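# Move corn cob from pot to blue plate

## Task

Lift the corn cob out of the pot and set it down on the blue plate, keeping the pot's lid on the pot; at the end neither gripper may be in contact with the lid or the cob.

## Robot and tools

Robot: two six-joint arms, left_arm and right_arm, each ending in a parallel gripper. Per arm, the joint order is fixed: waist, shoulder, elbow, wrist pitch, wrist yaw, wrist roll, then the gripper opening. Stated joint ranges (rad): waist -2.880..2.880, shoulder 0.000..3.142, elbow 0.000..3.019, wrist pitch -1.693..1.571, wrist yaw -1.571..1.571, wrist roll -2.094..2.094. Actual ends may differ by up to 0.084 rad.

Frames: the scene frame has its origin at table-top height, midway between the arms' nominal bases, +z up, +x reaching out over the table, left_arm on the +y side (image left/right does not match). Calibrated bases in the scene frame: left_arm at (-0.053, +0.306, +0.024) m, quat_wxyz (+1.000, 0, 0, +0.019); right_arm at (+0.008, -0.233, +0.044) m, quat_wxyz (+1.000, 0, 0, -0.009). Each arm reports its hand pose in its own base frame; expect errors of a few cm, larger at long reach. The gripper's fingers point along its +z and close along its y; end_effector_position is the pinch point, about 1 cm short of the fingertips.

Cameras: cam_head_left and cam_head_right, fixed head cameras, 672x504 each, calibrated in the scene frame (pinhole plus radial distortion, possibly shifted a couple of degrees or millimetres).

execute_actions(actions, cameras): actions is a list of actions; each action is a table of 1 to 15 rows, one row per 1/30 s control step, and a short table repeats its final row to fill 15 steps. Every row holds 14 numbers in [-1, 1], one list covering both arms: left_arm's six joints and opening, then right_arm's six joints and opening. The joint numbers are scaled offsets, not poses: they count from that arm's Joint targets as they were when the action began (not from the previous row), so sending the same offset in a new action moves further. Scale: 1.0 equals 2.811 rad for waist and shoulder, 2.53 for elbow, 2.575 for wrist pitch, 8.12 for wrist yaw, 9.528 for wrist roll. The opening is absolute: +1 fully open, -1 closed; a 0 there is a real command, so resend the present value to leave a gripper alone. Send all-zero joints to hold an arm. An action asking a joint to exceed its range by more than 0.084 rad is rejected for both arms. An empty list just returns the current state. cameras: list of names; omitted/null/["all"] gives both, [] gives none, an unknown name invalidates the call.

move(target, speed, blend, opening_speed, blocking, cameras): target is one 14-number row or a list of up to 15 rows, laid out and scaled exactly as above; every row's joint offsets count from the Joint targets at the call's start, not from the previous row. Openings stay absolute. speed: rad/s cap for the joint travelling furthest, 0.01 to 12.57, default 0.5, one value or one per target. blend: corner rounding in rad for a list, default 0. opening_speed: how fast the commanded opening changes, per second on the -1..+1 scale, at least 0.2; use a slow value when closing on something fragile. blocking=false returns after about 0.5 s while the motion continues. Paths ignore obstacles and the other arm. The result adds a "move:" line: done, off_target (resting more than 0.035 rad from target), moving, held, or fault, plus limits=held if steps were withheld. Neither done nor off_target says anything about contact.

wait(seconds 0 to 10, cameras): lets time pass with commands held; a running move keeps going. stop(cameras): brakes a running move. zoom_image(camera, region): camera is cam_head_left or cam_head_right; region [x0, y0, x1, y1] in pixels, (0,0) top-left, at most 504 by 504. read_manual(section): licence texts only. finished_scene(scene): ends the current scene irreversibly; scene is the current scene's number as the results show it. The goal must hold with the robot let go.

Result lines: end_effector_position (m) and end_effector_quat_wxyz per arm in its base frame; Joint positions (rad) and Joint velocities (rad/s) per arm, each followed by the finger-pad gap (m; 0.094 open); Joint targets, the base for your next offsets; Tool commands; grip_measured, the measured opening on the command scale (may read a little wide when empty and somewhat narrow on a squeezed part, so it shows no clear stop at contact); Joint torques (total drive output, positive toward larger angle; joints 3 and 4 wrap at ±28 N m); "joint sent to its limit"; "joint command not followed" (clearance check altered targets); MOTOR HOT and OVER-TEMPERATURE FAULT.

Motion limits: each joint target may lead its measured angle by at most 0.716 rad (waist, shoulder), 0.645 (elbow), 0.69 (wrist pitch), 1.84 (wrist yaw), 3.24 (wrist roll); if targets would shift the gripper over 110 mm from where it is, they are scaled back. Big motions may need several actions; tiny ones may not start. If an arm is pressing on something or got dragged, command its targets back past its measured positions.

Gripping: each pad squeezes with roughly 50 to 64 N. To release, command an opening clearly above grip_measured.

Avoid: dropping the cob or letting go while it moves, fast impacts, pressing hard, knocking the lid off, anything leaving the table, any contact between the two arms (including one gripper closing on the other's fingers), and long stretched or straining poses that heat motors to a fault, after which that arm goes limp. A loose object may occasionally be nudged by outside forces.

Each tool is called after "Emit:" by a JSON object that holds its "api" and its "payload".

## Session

Emit:
{"api": "execute_actions", "payload": {"actions": []}}

Emit:
{"api": "zoom_image", "payload": {"camera": "cam_head_left", "region": [250, 180, 400, 330]}}

Emit:
{"api": "zoom_image", "payload": {"camera": "cam_head_right", "region": [250, 180, 400, 330]}}

Scene clock: 0.00 s.
left_arm: end_effector_position=(+0.2885, -0.4621, +0.1358) grip_measured=+1.000 end_effector_quat_wxyz=(+0.444, -0.092, +0.864, -0.218) | right_arm: end_effector_position=(+0.5325, -0.2551, +0.0794) grip_measured=+1.000 end_effector_quat_wxyz=(+0.022, +0.915, +0.380, -0.137)
Joint positions: left_arm=[-1.221 1.554 0.886 -0.076 -0.717 -1.107 0.094] | right_arm=[-0.382 2.075 1.778 -1.442 0.223 1.991 0.094]
Joint velocities: within noise
Joint torques (N m): no reading
Motor temperatures (°C): left_arm=[29 32 33 27 28 25 28] | right_arm=[26 30 34 28 27 26 25]
Heat: left arm: hottest elbow 33 °C; right arm: hottest elbow 34 °C.
Joint targets: left_arm=[-1.221 1.555 0.906 -0.072 -0.717 -1.107] | right_arm=[-0.382 2.064 1.803 -1.442 0.223 1.991]
Tool commands: left_gripper/opening=+1.0 right_gripper/opening=+1.0

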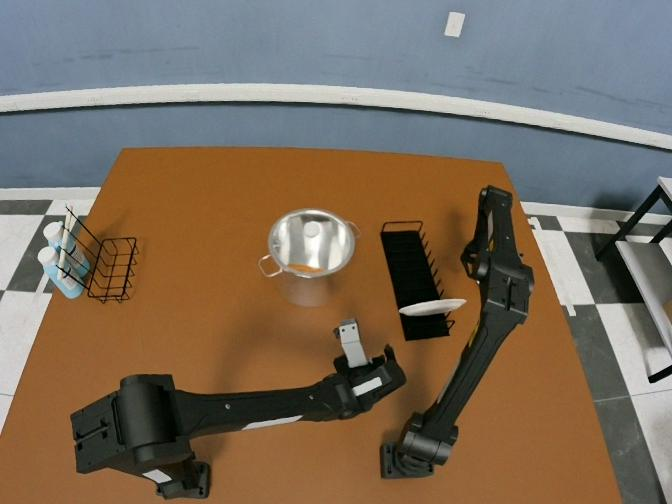

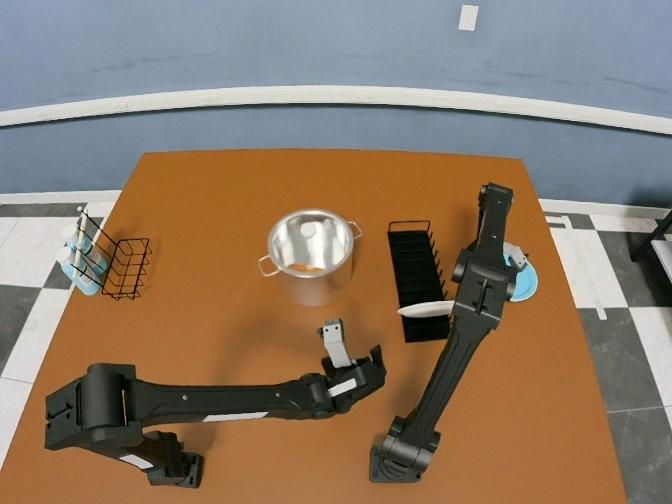

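Scaled by 3.360 from the camera's image (finer frame: 960x720).

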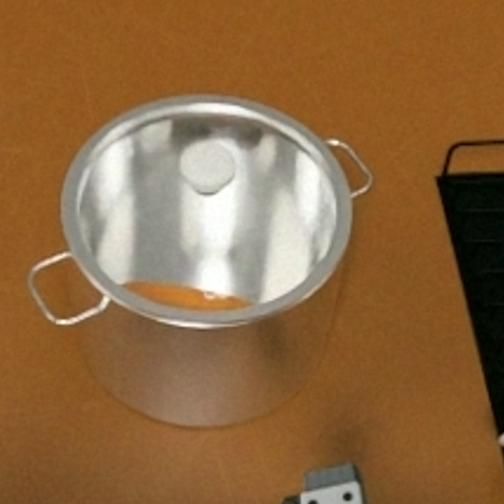

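Scaled by 3.360 from the camera's image (finer frame: 960x720).

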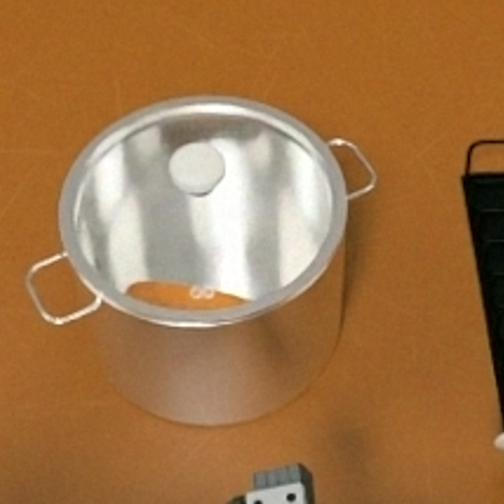

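Emit:
{"api": "move", "payload": {"target": [[0.1494,-0.0196,0.2743,-0.205,0.0431,0.0577,1,0,-0.0406,0.1174,0,0,0,1],[0.2593,0.1085,0.4356,-0.3847,0.0883,0.1162,1,0.1003,-0.0939,0.0265,-0.0012,-0.0789,-0.3202,1]], "speed": [0.8,1.4], "blend": 0.08}}

Emit:
{"api": "zoom_image", "payload": {"camera": "cam_head_left", "region": [240, 150, 390, 300]}}

Emit:
{"api": "zoom_image", "payload": {"camera": "cam_head_left", "region": [450, 200, 590, 330]}}

Scene clock: 32.83 s.
left_arm: end_effector_position=(+0.6241, -0.3399, +0.3219) grip_measured=+1.000 end_effector_quat_wxyz=(+0.300, +0.228, +0.923, -0.077) | right_arm: end_effector_position=(+0.6098, +0.0026, +0.2689) grip_measured=+1.000 end_effector_quat_wxyz=(+0.184, -0.457, +0.861, +0.125)
Joint positions: left_arm=[-0.499 1.835 1.946 -1.052 -0.004 -0.014 0.094] | right_arm=[-0.109 1.829 1.875 -1.442 -0.415 -1.048 0.094]
Joint torques (N m): left_arm=[-1.32 -15.79 15.28 1.47 0.11 0.19] | right_arm=[1.26 -19.49 7.1 0.5 -0.64 -0.19]
Heat: left arm: hottest elbow 37 °C; right arm: hottest elbow 36 °C.
Joint targets: left_arm=[-0.492 1.860 2.008 -1.063 0.000 0.000] | right_arm=[-0.100 1.800 1.870 -1.445 -0.417 -1.059]
move: off_target (left_arm); left_arm: the elbow is farthest, 0.062 rad from its target

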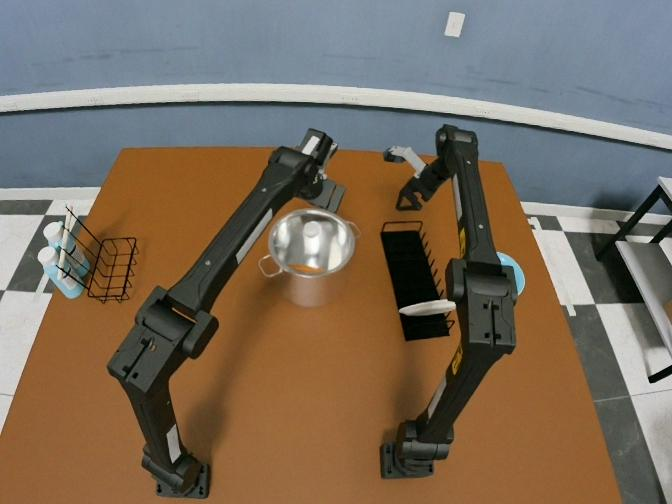

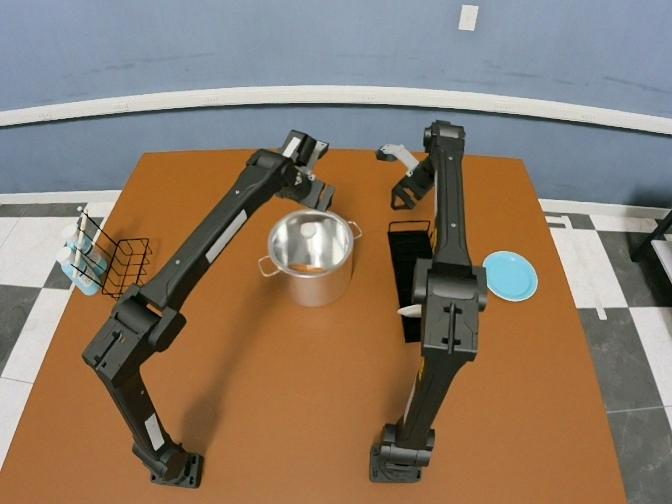

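Scaled by 3.360 from the camera's image (finer frame: 960x720).

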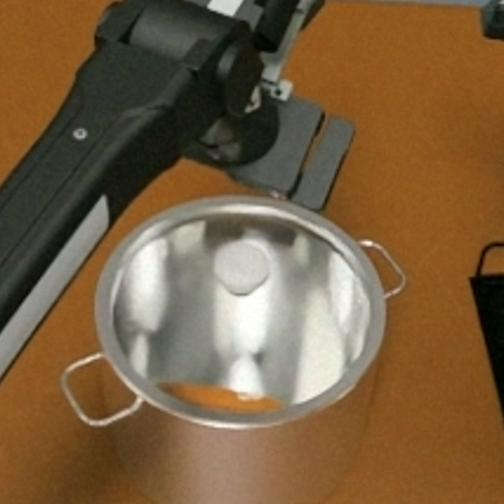

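Scaled by 3.600 from the camera's image (finer frame: 960x720).

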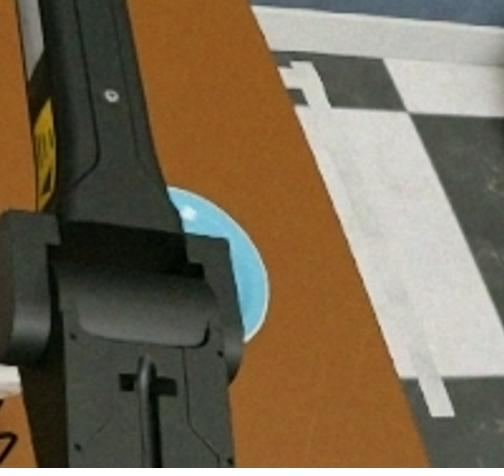

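Emit:
{"api": "move", "payload": {"target": [0.0064,0.0125,-0.1158,0.0971,0,0,1,0,0,0,0,0,0,1], "speed": 0.25}}

Emit:
{"api": "zoom_image", "payload": {"camera": "cam_head_left", "region": [260, 170, 350, 270]}}

Emit:
{"api": "zoom_image", "payload": {"camera": "cam_head_right", "region": [260, 170, 350, 270]}}

Scene clock: 45.00 s.
left_arm: end_effector_position=(+0.6316, -0.3337, +0.2118) grip_measured=+1.000 end_effector_quat_wxyz=(+0.283, +0.223, +0.930, -0.070) | right_arm: end_effector_position=(+0.6097, +0.0026, +0.2688) grip_measured=+1.000 end_effector_quat_wxyz=(+0.183, -0.458, +0.861, +0.125)
Joint positions: left_arm=[-0.486 1.872 1.725 -0.831 -0.004 -0.014 0.094] | right_arm=[-0.109 1.829 1.874 -1.442 -0.415 -1.049 0.094]
Joint torques (N m): left_arm=[-0.62 -16.32 8.9 2.78 0.16 0.18] | right_arm=[1.26 -19.49 7.13 0.51 -0.64 -0.17]
Motor temperatures (°C): left_arm=[29 34 41 27 28 25 28] | right_arm=[26 33 36 28 27 26 25]
Heat: left arm: hottest elbow 41 °C; right arm: hottest elbow 36 °C.
Joint targets: left_arm=[-0.474 1.895 1.715 -0.813 0.000 0.000] | right_arm=[-0.100 1.800 1.870 -1.445 -0.417 -1.059]
move: done

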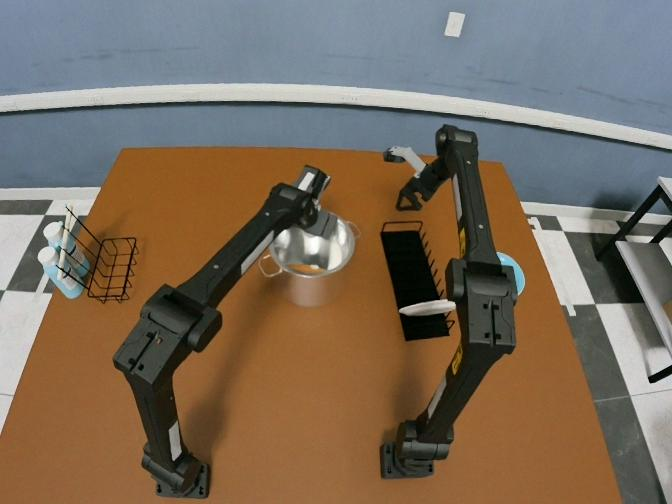

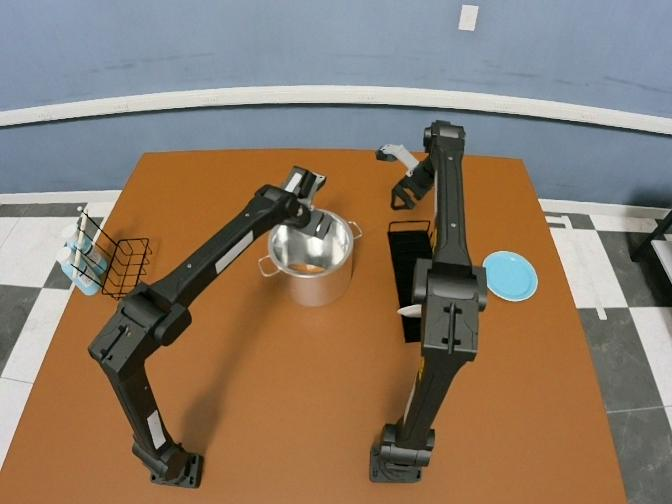

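Scaled by 5.040 from the camera's image (finer frame: 960x720).

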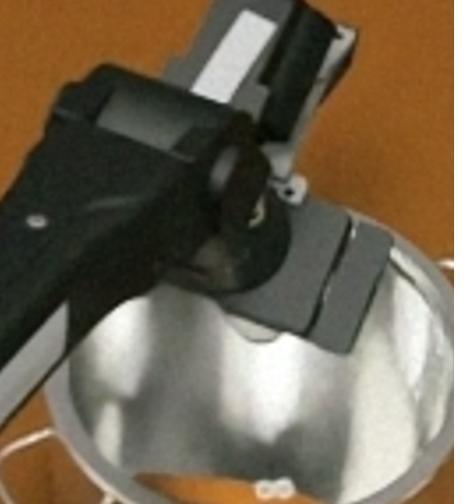

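Scaled by 5.040 from the camera's image (finer frame: 960x720).

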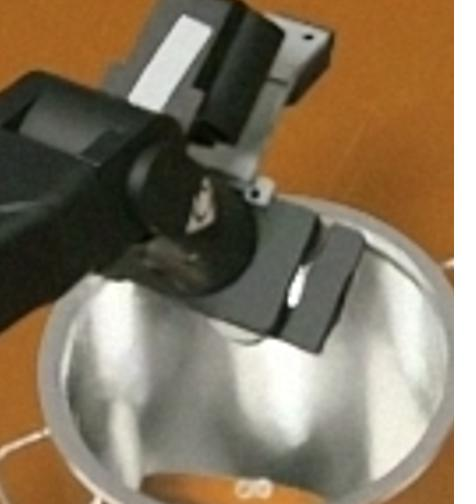

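Emit:
{"api": "move", "payload": {"target": [[0,0,0,0,0,0,-0.35,0,0,0,0,0,0,1],[0,-0.0167,0.1166,-0.0882,0,0,-0.35,0,0,0,0,0,0,1],[0.0986,-0.1163,0,-0.083,0,0,-0.35,0.02,0,0,0,0,0,1],[0.1971,-0.2159,-0.1281,-0.0777,0,0,-0.35,0.1547,0.0251,0.0265,-0.0117,0,0.0084,1]], "speed": [0.3,0.35,0.6,0.6], "blend": [0,0.05,0.05,0], "opening_speed": 0.6}}

Emit:
{"api": "zoom_image", "payload": {"camera": "cam_head_left", "region": [240, 150, 390, 310]}}

Emit:
{"api": "zoom_image", "payload": {"camera": "cam_head_right", "region": [240, 150, 390, 310]}}

Scene clock: 74.77 s.
left_arm: end_effector_position=(+0.5150, +0.0408, +0.3279) grip_measured=-0.130 end_effector_quat_wxyz=(+0.288, -0.044, +0.956, +0.010) | right_arm: end_effector_position=(+0.5464, +0.2697, +0.2458) grip_measured=+1.000 end_effector_quat_wxyz=(+0.117, -0.614, +0.760, +0.179)
Joint positions: left_arm=[0.08 1.335 1.382 -1.033 -0.001 -0.012 0.041] | right_arm=[0.345 1.869 1.877 -1.468 -0.417 -0.99 0.094]
Joint torques (N m): left_arm=[-1.49 -14.33 10.62 2.7 -0.01 0.19] | right_arm=[-0.09 -17.44 11.85 0.24 -0.56 0.02]
Heat: left arm: hottest elbow 40 °C; right arm: hottest elbow 36 °C.
Joint targets: left_arm=[0.081 1.288 1.391 -1.013 0.000 0.000] | right_arm=[0.336 1.871 1.937 -1.476 -0.417 -0.979]
move: off_target (left_arm, right_arm); left_arm: the shoulder is farthest, 0.047 rad from its target; right_arm: the elbow is farthest, 0.060 rad from its target

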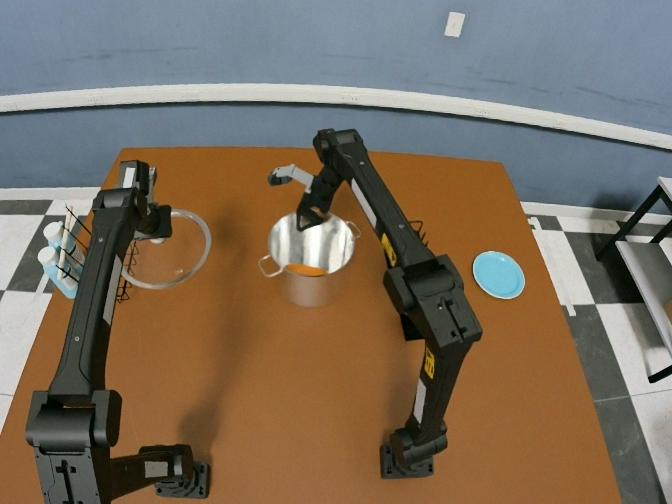

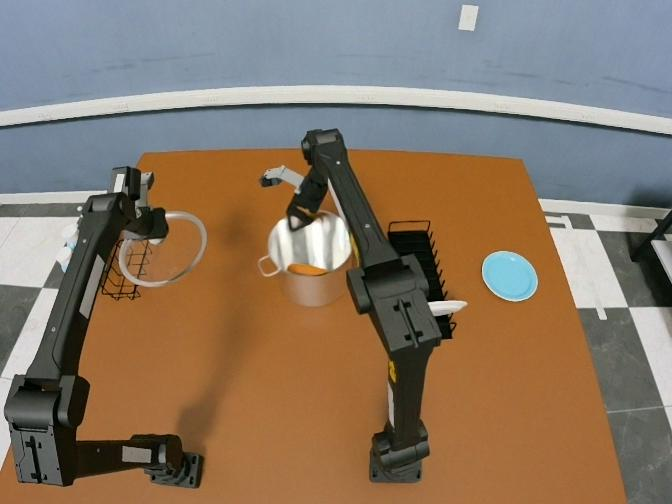

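Scaled by 3.150 from the camera's image (finer frame: 960x720).

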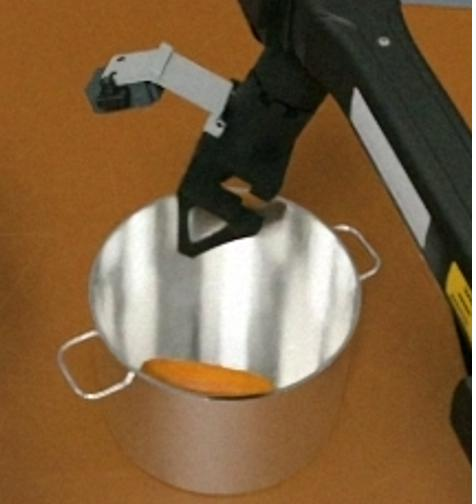

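Scaled by 3.150 from the camera's image (finer frame: 960x720).

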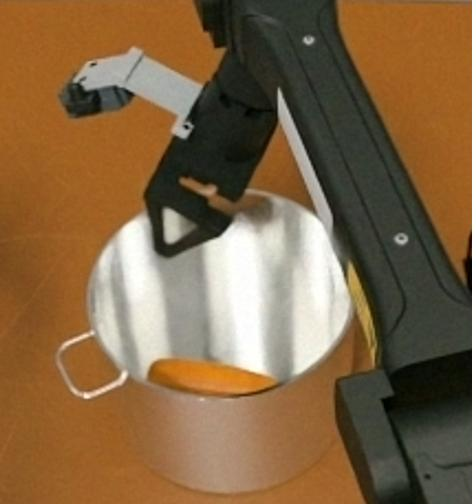

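Emit:
{"api": "move", "payload": {"target": [[0,0,0,0,0,0,-0.35,-0.0117,0.0189,-0.1111,0.1188,0,-0.0075,1],[0,0,0,0,0,0,-0.35,-0.0117,0.0448,-0.1538,0.1895,0,-0.0075,1]], "speed": [0.4,0.25], "blend": 0.02}}

Emit:
{"api": "zoom_image", "payload": {"camera": "cam_head_left", "region": [240, 170, 360, 310]}}

Emit:
{"api": "zoom_image", "payload": {"camera": "cam_head_right", "region": [240, 170, 360, 310]}}

Scene clock: 96.40 s.
left_arm: end_effector_position=(+0.5150, +0.0408, +0.3279) grip_measured=-0.130 end_effector_quat_wxyz=(+0.288, -0.044, +0.956, +0.010) | right_arm: end_effector_position=(+0.5617, +0.2560, +0.0537) grip_measured=+1.000 end_effector_quat_wxyz=(+0.131, -0.622, +0.752, +0.171)
Joint positions: left_arm=[0.08 1.335 1.382 -1.033 -0.001 -0.012 0.041] | right_arm=[0.315 1.995 1.55 -0.999 -0.417 -1.04 0.094]
Joint torques (N m): left_arm=[-1.32 -14.62 10.7 2.74 -0.01 0.19] | right_arm=[-0.32 -18.08 6.5 1.05 -0.56 -0.18]
Motor temperatures (°C): left_arm=[29 35 40 27 28 25 29] | right_arm=[26 34 41 28 27 26 25]
Heat: left arm: hottest elbow 40 °C; right arm: hottest elbow 41 °C.
Joint targets: left_arm=[0.081 1.288 1.391 -1.013 0.000 0.000] | right_arm=[0.303 1.996 1.548 -0.988 -0.417 -1.051]
move: off_target (left_arm); left_arm: the shoulder is farthest, 0.047 rad from its target

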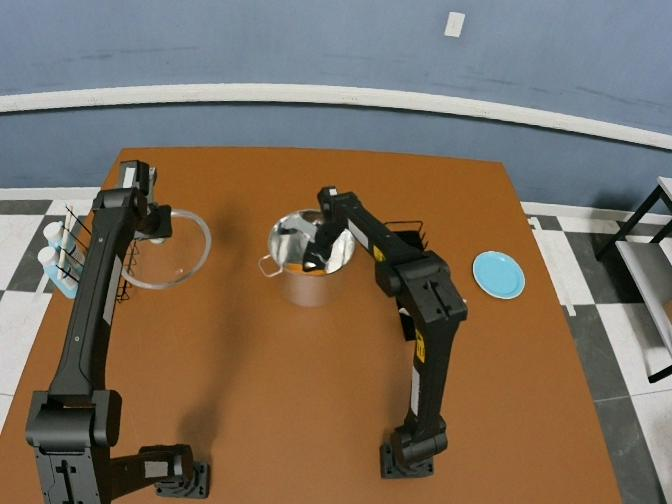

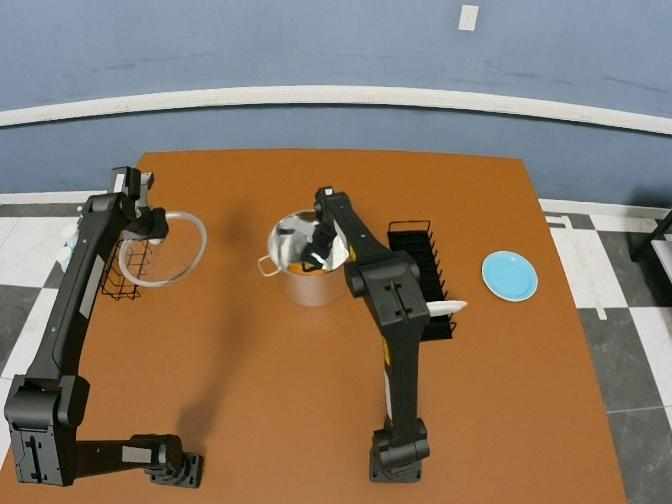

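Scaled by 3.600 from the camera's image (finer frame: 960x720).

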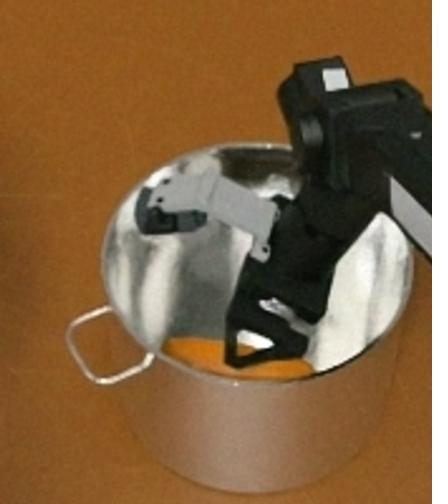

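Scaled by 3.600 from the camera's image (finer frame: 960x720).

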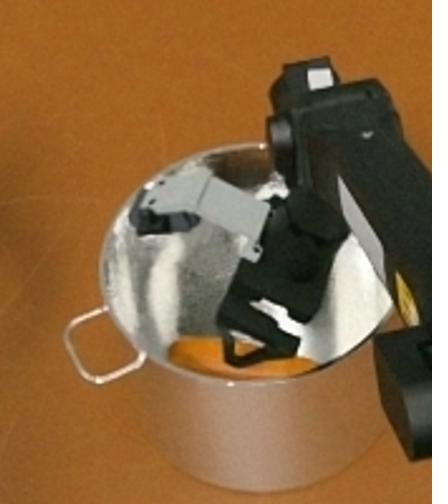

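Emit:
{"api": "move", "payload": {"target": [[0,0,0,0,0,0,-0.35,0,0.0327,-0.0225,0.0571,0,0,1],[0,0,0,0,0,0,-0.35,0,0.0327,-0.0225,0.0571,0,0,-0.45]], "speed": 0.12, "opening_speed": 0.4}}

Scene clock: 139.27 s.
left_arm: end_effector_position=(+0.5150, +0.0408, +0.3277) grip_measured=-0.130 end_effector_quat_wxyz=(+0.288, -0.044, +0.956, +0.010) | right_arm: end_effector_position=(+0.5627, +0.2565, -0.0138) grip_measured=+0.053 end_effector_quat_wxyz=(+0.133, -0.623, +0.752, +0.171)
Joint positions: left_arm=[0.08 1.335 1.382 -1.033 -0.001 -0.012 0.041] | right_arm=[0.315 2.083 1.495 -0.851 -0.418 -1.041 0.049]
Joint torques (N m): left_arm=[-1.38 -13.74 10.67 2.63 -0.02 0.17] | right_arm=[-0.38 -18.08 5.9 1.01 -0.51 -0.16]
Heat: left arm: hottest elbow 40 °C; right arm: hottest elbow 39 °C.
Joint targets: left_arm=[0.081 1.288 1.391 -1.013 0.000 0.000] | right_arm=[0.303 2.089 1.491 -0.840 -0.417 -1.051]
move: off_target (left_arm); left_arm: the shoulder is farthest, 0.047 rad from its target

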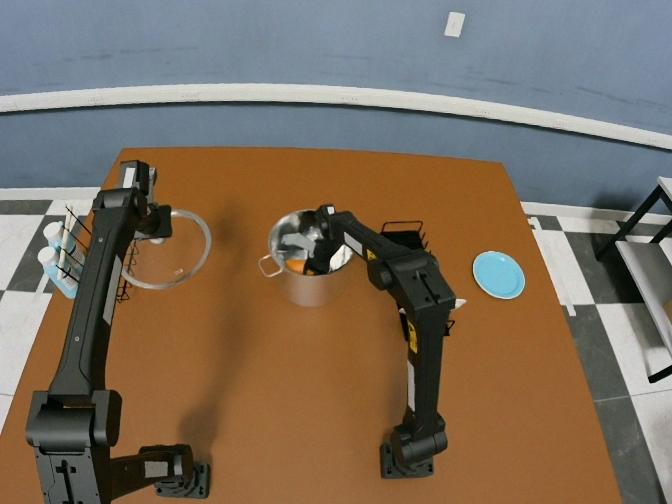

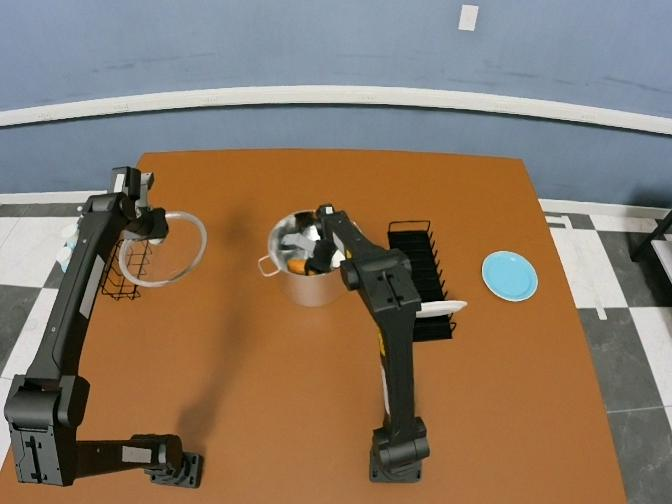

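Emit:
{"api": "move", "payload": {"target": [[0,0,0,0,0,0,-0.35,0,-0.0342,0.0399,-0.0621,0,0,-0.45],[0,0,0,0,0,0,-0.35,0,-0.0601,0.0826,-0.132,0,0,-0.45],[0,0,0,0,0,0,-0.35,0,-0.0776,0.1775,-0.247,0,0,-0.45],[0,0,0,0,0,0,-0.35,-0.3355,0.0302,0.313,-0.2757,0,0,-0.45]], "speed": [0.3,0.35,0.45,0.7], "blend": 0.04}}

Scene clock: 150.63 s.
left_arm: end_effector_position=(+0.5150, +0.0408, +0.3277) grip_measured=-0.130 end_effector_quat_wxyz=(+0.288, -0.044, +0.956, +0.010) | right_arm: end_effector_position=(+0.5918, -0.3612, +0.1787) grip_measured=+0.053 end_effector_quat_wxyz=(+0.170, -0.197, +0.959, +0.117)
Joint positions: left_arm=[0.08 1.335 1.382 -1.033 -0.001 -0.012 0.041] | right_arm=[-0.647 2.187 2.212 -1.544 -0.412 -1.041 0.049]
Joint torques (N m): left_arm=[-1.49 -13.86 10.7 2.73 0.02 0.2] | right_arm=[1.03 -22.42 12.56 0.14 -0.79 -0.17]
Heat: left arm: hottest elbow 40 °C; right arm: hottest elbow 39 °C.
Joint targets: left_arm=[0.081 1.288 1.391 -1.013 0.000 0.000] | right_arm=[-0.641 2.173 2.283 -1.551 -0.418 -1.051]
move: off_target (left_arm, right_arm); left_arm: the shoulder is farthest, 0.047 rad from its target; right_arm: the elbow is farthest, 0.071 rad from its target

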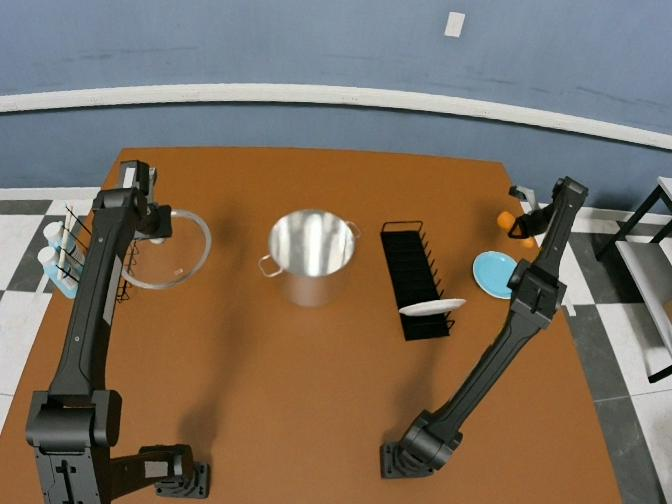

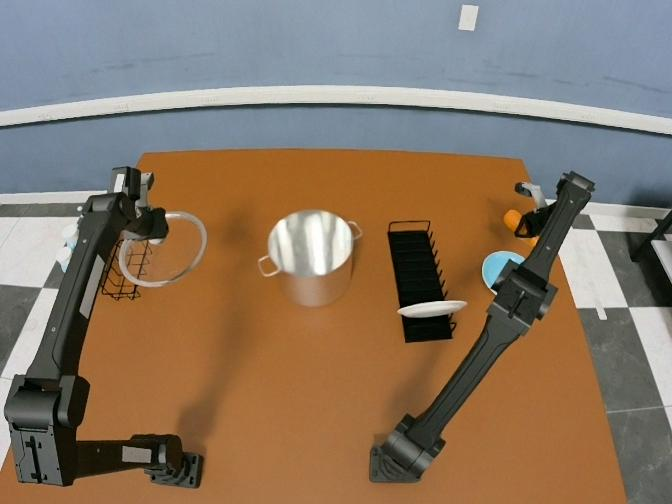

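Emit:
{"api": "move", "payload": {"target": [[0,0,0,0,0,0,-0.35,0,-0.0018,-0.0664,0.0633,0,0,-0.45],[0,0,0,0,0,0,-0.35,0,0.0185,-0.136,0.1561,0,0,-0.45]], "speed": [0.4,0.35], "blend": 0.03}}

Emit:
{"api": "zoom_image", "payload": {"camera": "cam_head_left", "region": [440, 190, 600, 310]}}

Emit:
{"api": "zoom_image", "payload": {"camera": "cam_head_right", "region": [440, 190, 600, 310]}}

Scene clock: 167.33 s.
left_arm: end_effector_position=(+0.5150, +0.0408, +0.3277) grip_measured=-0.130 end_effector_quat_wxyz=(+0.288, -0.044, +0.956, +0.010) | right_arm: end_effector_position=(+0.5975, -0.3654, +0.0356) grip_measured=+0.053 end_effector_quat_wxyz=(+0.184, -0.201, +0.957, +0.101)
Joint positions: left_arm=[0.08 1.335 1.382 -1.033 -0.001 -0.012 0.041] | right_arm=[-0.647 2.246 1.932 -1.161 -0.412 -1.041 0.049]
Joint torques (N m): left_arm=[-0.97 -13.98 10.78 2.78 0.08 0.16] | right_arm=[1.03 -23.06 7.45 1.01 -0.76 -0.17]
Heat: left arm: hottest elbow 40 °C; right arm: hottest elbow 41 °C.
Joint targets: left_arm=[0.081 1.288 1.391 -1.013 0.000 0.000] | right_arm=[-0.641 2.226 1.939 -1.149 -0.418 -1.051]
move: off_target (left_arm); left_arm: the shoulder is farthest, 0.047 rad from its target

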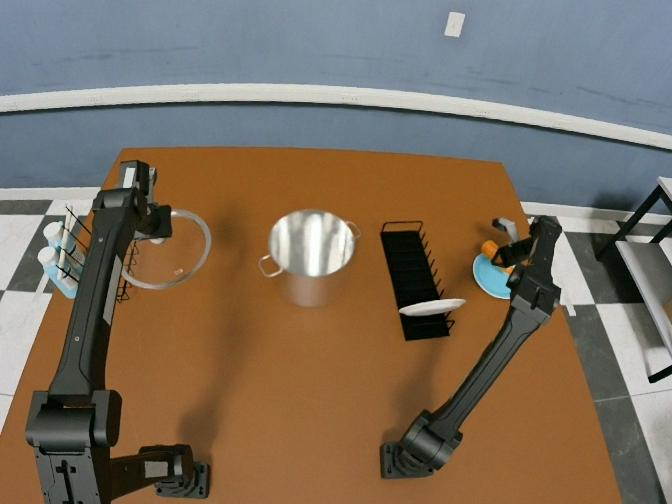

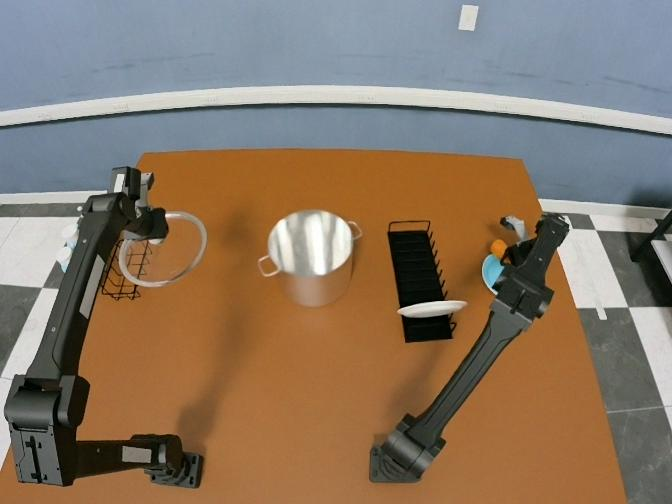

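Scaled by 3.150 from the camera's image (finer frame: 960x720).

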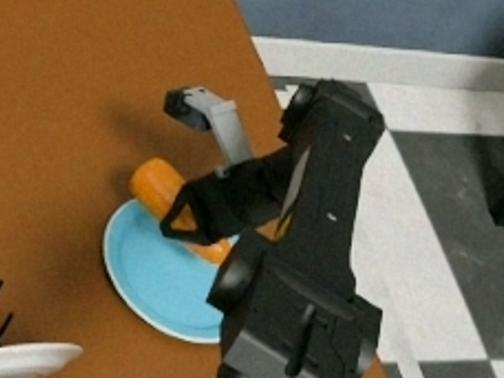

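Scaled by 3.150 from the camera's image (finer frame: 960x720).

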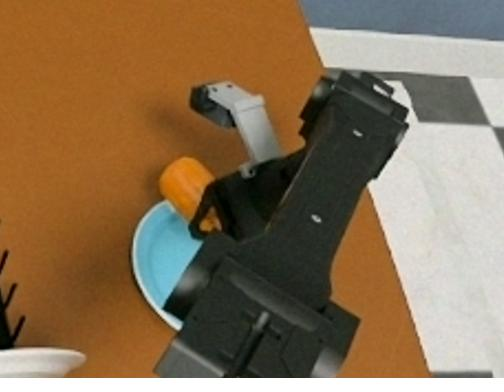

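Emit:
{"api": "move", "payload": {"target": [0,0,0,0,0,0,-0.35,-0.0094,-0.0164,-0.0328,0.0144,0,0,-0.45], "speed": 0.25}}

Emit:
{"api": "zoom_image", "payload": {"camera": "cam_head_left", "region": [440, 190, 600, 310]}}

Scene clock: 205.33 s.
left_arm: end_effector_position=(+0.5150, +0.0408, +0.3277) grip_measured=-0.130 end_effector_quat_wxyz=(+0.288, -0.044, +0.956, +0.010) | right_arm: end_effector_position=(+0.5812, -0.3579, +0.0185) grip_measured=+0.053 end_effector_quat_wxyz=(+0.177, -0.196, +0.958, +0.109)
Joint positions: left_arm=[0.08 1.335 1.382 -1.033 -0.001 -0.012 0.041] | right_arm=[-0.652 2.227 1.853 -1.123 -0.412 -1.041 0.049]
Joint torques (N m): left_arm=[-1.96 -13.86 10.86 2.73 0.02 0.2] | right_arm=[-0.5 -25 7.01 0.94 -0.76 -0.17]
Heat: left arm: hottest elbow 41 °C; right arm: hottest elbow 40 °C.
Joint targets: left_arm=[0.081 1.288 1.391 -1.013 0.000 0.000] | right_arm=[-0.667 2.179 1.856 -1.112 -0.418 -1.051]
move: off_target (left_arm, right_arm); left_arm: the shoulder is farthest, 0.047 rad from its target; right_arm: the shoulder is farthest, 0.047 rad from its target

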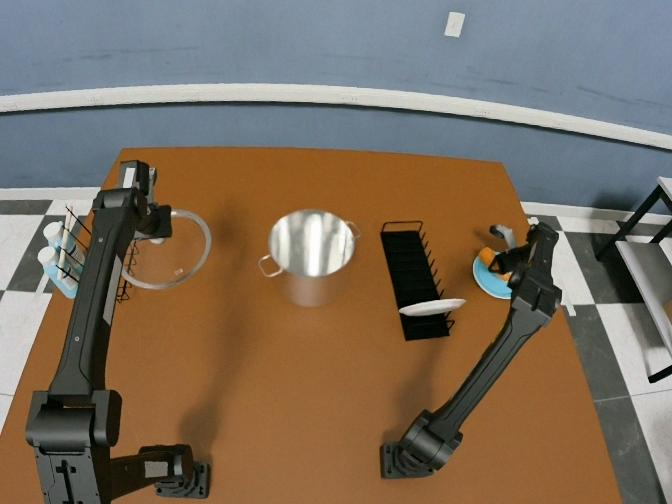

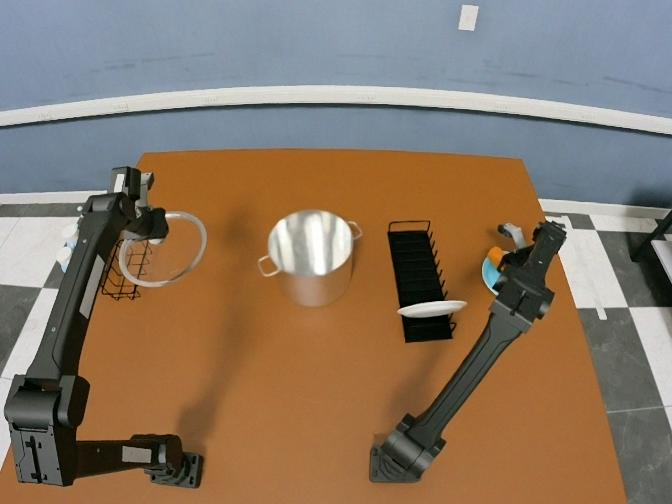

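Scaled by 3.150 from the camera's image (finer frame: 960x720).

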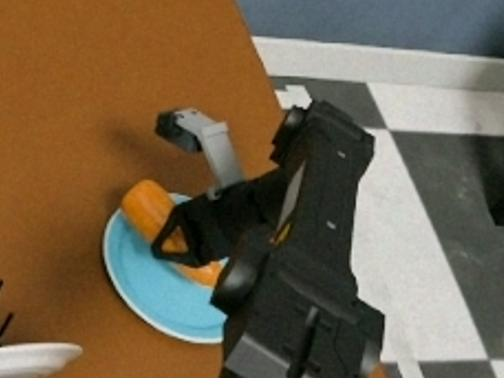

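Emit:
{"api": "move", "payload": {"target": [0,0,0,0,0,0,-0.35,-0.0035,0,-0.0316,0.0305,0,0,-0.45], "speed": 0.15}}

Emit:
{"api": "zoom_image", "payload": {"camera": "cam_head_left", "region": [440, 190, 600, 310]}}

Emit:
{"api": "zoom_image", "payload": {"camera": "cam_head_right", "region": [440, 190, 600, 310]}}

Scene clock: 217.23 s.
left_arm: end_effector_position=(+0.5150, +0.0408, +0.3277) grip_measured=-0.130 end_effector_quat_wxyz=(+0.288, -0.044, +0.956, +0.010) | right_arm: end_effector_position=(+0.5680, -0.3572, -0.0067) grip_measured=+0.053 end_effector_quat_wxyz=(+0.179, -0.191, +0.959, +0.108)
Joint positions: left_arm=[0.08 1.335 1.382 -1.033 -0.001 -0.012 0.041] | right_arm=[-0.664 2.224 1.775 -1.046 -0.415 -1.041 0.049]
Joint torques (N m): left_arm=[-1.67 -14.68 10.78 2.73 0.03 0.18] | right_arm=[-0.32 -24.35 6.67 0.98 -0.63 -0.17]
Heat: left arm: hottest elbow 41 °C; right arm: hottest elbow 40 °C.
Joint targets: left_arm=[0.081 1.288 1.391 -1.013 0.000 0.000] | right_arm=[-0.677 2.179 1.776 -1.033 -0.417 -1.051]
move: off_target (left_arm, right_arm); left_arm: the shoulder is farthest, 0.047 rad from its target; right_arm: the shoulder is farthest, 0.045 rad from its target

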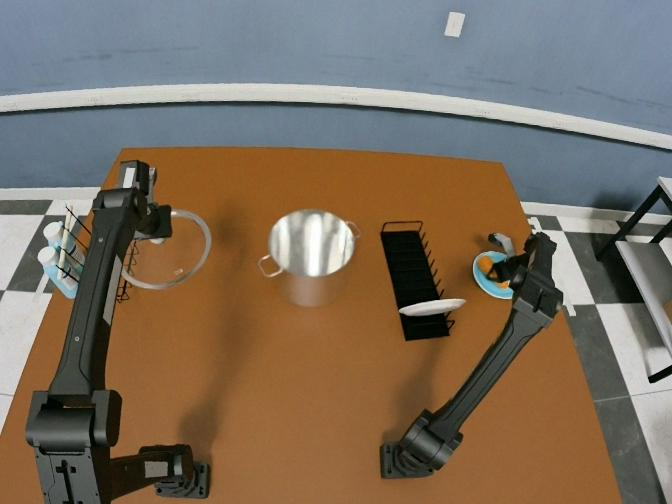

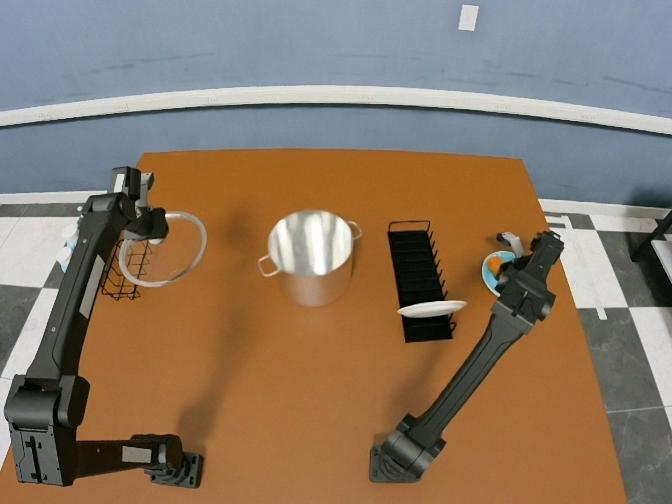

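Scaled by 3.150 from the camera's image (finer frame: 960x720).

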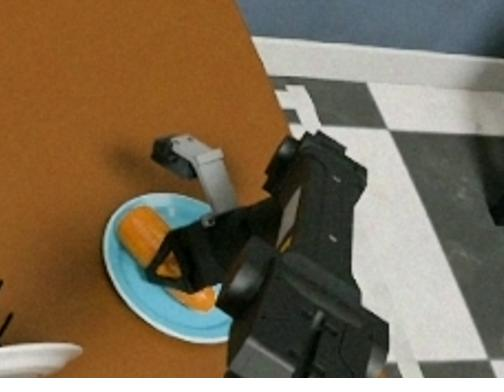

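Scaled by 3.150 from the camera's image (finer frame: 960x720).

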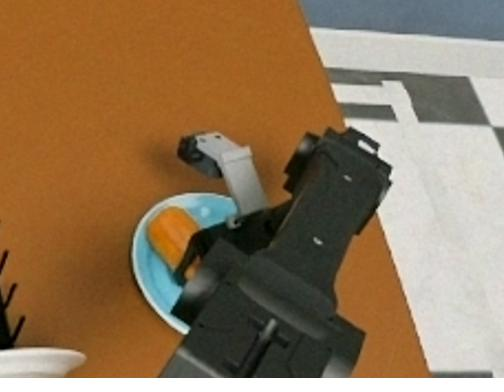

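Emit:
{"api": "move", "payload": {"target": [0,0,0,0,0,0,-0.35,0,0,-0.0055,0.0054,0,0,-0.45], "speed": 0.04, "cameras": []}}

Emit:
{"api": "move", "payload": {"target": [0,0,0,0,0,0,-0.35,0,0,-0.0055,0.0054,0,0,-0.45], "speed": 0.04, "cameras": []}}

Scene clock: 226.20 s.
left_arm: end_effector_position=(+0.5150, +0.0408, +0.3277) grip_measured=-0.130 end_effector_quat_wxyz=(+0.288, -0.044, +0.956, +0.010) | right_arm: end_effector_position=(+0.5679, -0.3575, -0.0080) grip_measured=+0.053 end_effector_quat_wxyz=(+0.182, -0.192, +0.959, +0.104)
Joint positions: left_arm=[0.08 1.335 1.382 -1.033 -0.001 -0.012 0.041] | right_arm=[-0.665 2.221 1.765 -1.03 -0.415 -1.041 0.049]
Joint torques (N m): left_arm=[-1.61 -13.98 10.69 2.73 0.03 0.2] | right_arm=[-0.32 -24.12 6.35 0.85 -0.63 -0.17]
Heat: left arm: hottest elbow 41 °C; right arm: hottest elbow 39 °C.
Joint targets: left_arm=[0.081 1.288 1.391 -1.013 0.000 0.000] | right_arm=[-0.677 2.180 1.762 -1.019 -0.417 -1.051]
move: off_target (left_arm, right_arm); left_arm: the shoulder is farthest, 0.047 rad from its target; right_arm: the shoulder is farthest, 0.042 rad from its target

Scene clock: 227.00 s.
left_arm: end_effector_position=(+0.5150, +0.0408, +0.3277) grip_measured=-0.130 end_effector_quat_wxyz=(+0.288, -0.044, +0.956, +0.010) | right_arm: end_effector_position=(+0.5671, -0.3578, -0.0091) grip_measured=+0.053 end_effector_quat_wxyz=(+0.185, -0.192, +0.959, +0.101)
Joint positions: left_arm=[0.08 1.335 1.382 -1.033 -0.001 -0.012 0.041] | right_arm=[-0.666 2.217 1.753 -1.015 -0.415 -1.041 0.049]
Joint torques (N m): left_arm=[-1.85 -14.51 10.58 2.59 0.05 0.2] | right_arm=[-0.79 -23.59 6.15 0.85 -0.63 -0.17]
Heat: left arm: hottest elbow 41 °C; right arm: hottest elbow 39 °C.
Joint targets: left_arm=[0.081 1.288 1.391 -1.013 0.000 0.000] | right_arm=[-0.677 2.179 1.748 -1.005 -0.417 -1.051]
move: off_target (left_arm, right_arm); left_arm: the shoulder is farthest, 0.047 rad from its target; right_arm: the shoulder is farthest, 0.037 rad from its target

Emit:
{"api": "move", "payload": {"target": [[0,0,0,0,0,0,-0.35,0,0,0,0,0,0,0.7],[-0.06,0.06,0.072,-0.002,0,0,-0.35,0,-0.032,0.057,-0.0544,0,0,0.7],[-0.198,0.199,0.241,-0.0105,0,0,-0.35,0,-0.046,0.13,-0.144,0,0,0.7]], "speed": [0.3,0.4,0.6], "opening_speed": 0.6}}

Emit:
{"api": "zoom_image", "payload": {"camera": "cam_head_left", "region": [440, 190, 600, 310]}}

Scene clock: 240.33 s.
left_arm: end_effector_position=(+0.6299, -0.3325, +0.2781) grip_measured=-0.130 end_effector_quat_wxyz=(+0.270, +0.225, +0.934, -0.069) | right_arm: end_effector_position=(+0.5772, -0.3656, +0.1816) grip_measured=+0.698 end_effector_quat_wxyz=(+0.203, -0.197, +0.956, +0.080)
Joint positions: left_arm=[-0.485 1.871 1.907 -1.041 0.002 -0.012 0.041] | right_arm=[-0.666 2.073 2.021 -1.369 -0.415 -1.041 0.08]
Joint torques (N m): left_arm=[-1.38 -19.19 17.98 1.91 -0.13 0.16] | right_arm=[-0.21 -22.07 11.52 0.31 -0.62 -0.16]
Heat: left arm: hottest elbow 42 °C; right arm: hottest elbow 39 °C.
Joint targets: left_arm=[-0.476 1.848 2.000 -1.040 0.000 0.000] | right_arm=[-0.677 2.050 2.077 -1.376 -0.418 -1.051]
move: off_target (left_arm, right_arm); left_arm: the elbow is farthest, 0.094 rad from its target; right_arm: the elbow is farthest, 0.055 rad from its target

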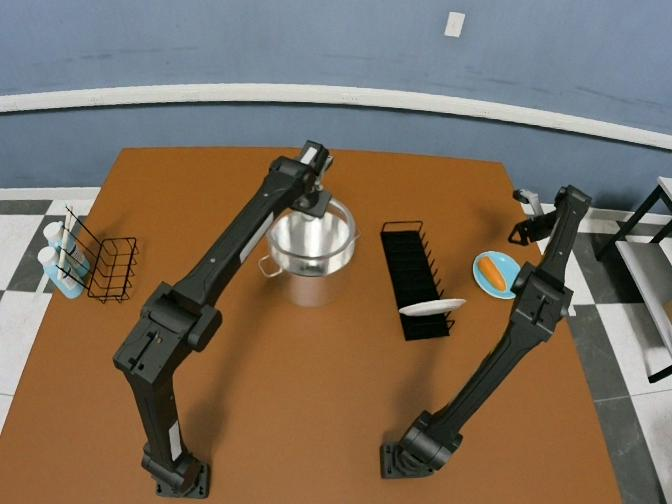

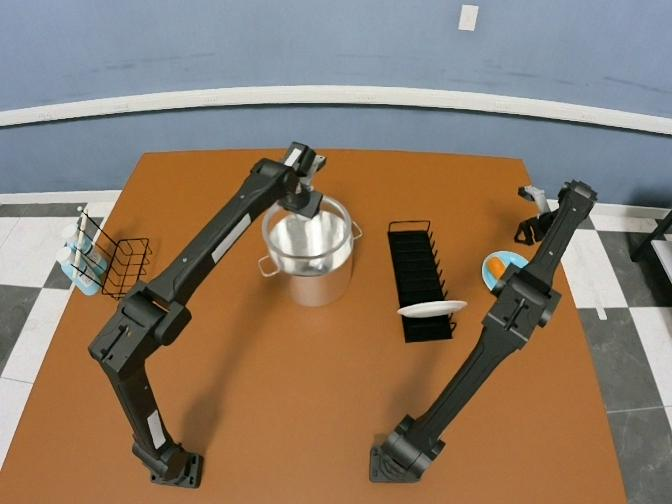

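Scaled by 3.150 from the camera's image (finer frame: 960x720).

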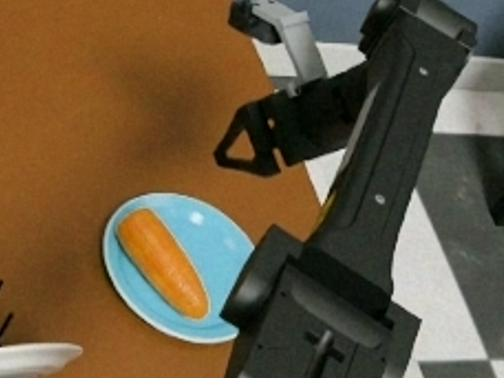

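Emit:
{"api": "move", "payload": {"target": [0,0.0103,-0.1008,0.0835,0,0,-0.35,0,0,0,0,0,0,0.7], "speed": 0.2}}

Emit:
{"api": "zoom_image", "payload": {"camera": "cam_head_left", "region": [240, 170, 380, 310]}}

Emit:
{"api": "zoom_image", "payload": {"camera": "cam_head_right", "region": [240, 170, 380, 310]}}

Scene clock: 249.60 s.
left_arm: end_effector_position=(+0.6319, -0.3347, +0.2146) grip_measured=-0.130 end_effector_quat_wxyz=(+0.277, +0.227, +0.931, -0.072) | right_arm: end_effector_position=(+0.5772, -0.3656, +0.1816) grip_measured=+0.698 end_effector_quat_wxyz=(+0.203, -0.197, +0.956, +0.080)
Joint positions: left_arm=[-0.485 1.879 1.747 -0.858 0.005 -0.009 0.041] | right_arm=[-0.666 2.073 2.021 -1.369 -0.415 -1.041 0.08]
Joint torques (N m): left_arm=[-0.97 -18.26 9.8 3.25 -0.19 0.14] | right_arm=[-0.26 -22.07 11.54 0.31 -0.62 -0.16]
Heat: left arm: hottest elbow 44 °C; right arm: hottest elbow 40 °C.
Joint targets: left_arm=[-0.476 1.877 1.745 -0.825 0.000 0.000] | right_arm=[-0.677 2.050 2.077 -1.376 -0.418 -1.051]
move: off_target (right_arm); right_arm: the elbow is farthest, 0.056 rad from its target

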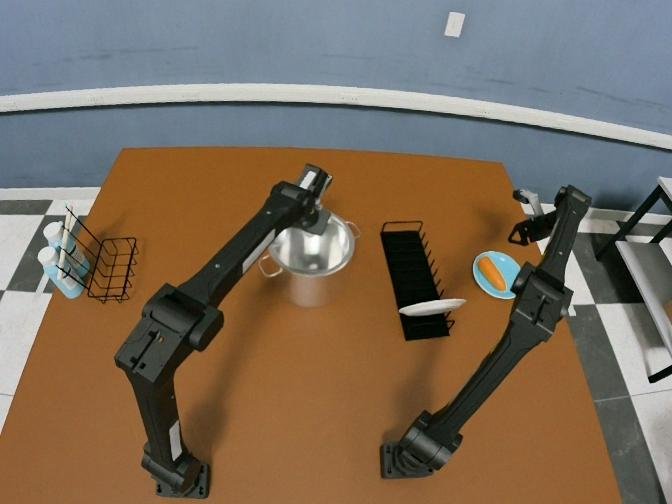

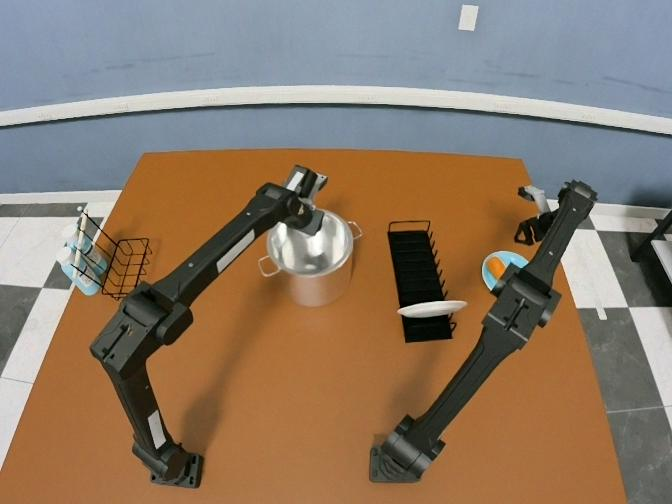

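Scaled by 3.600 from the camera's image (finer frame: 960x720).

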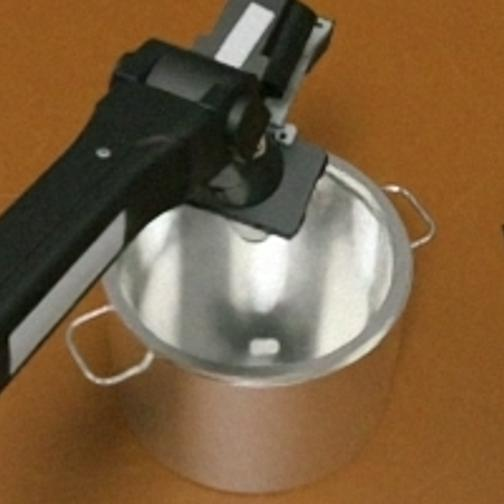

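Scaled by 3.600 from the camera's image (finer frame: 960x720).

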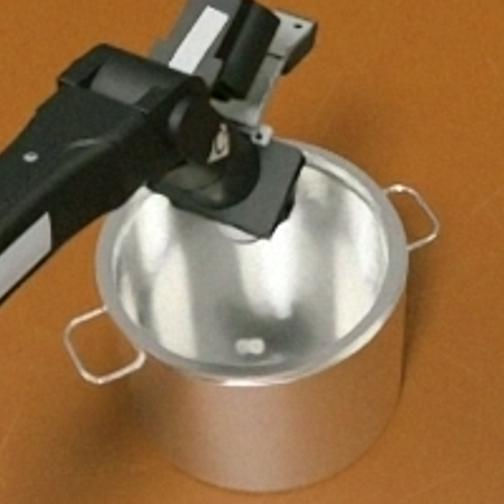

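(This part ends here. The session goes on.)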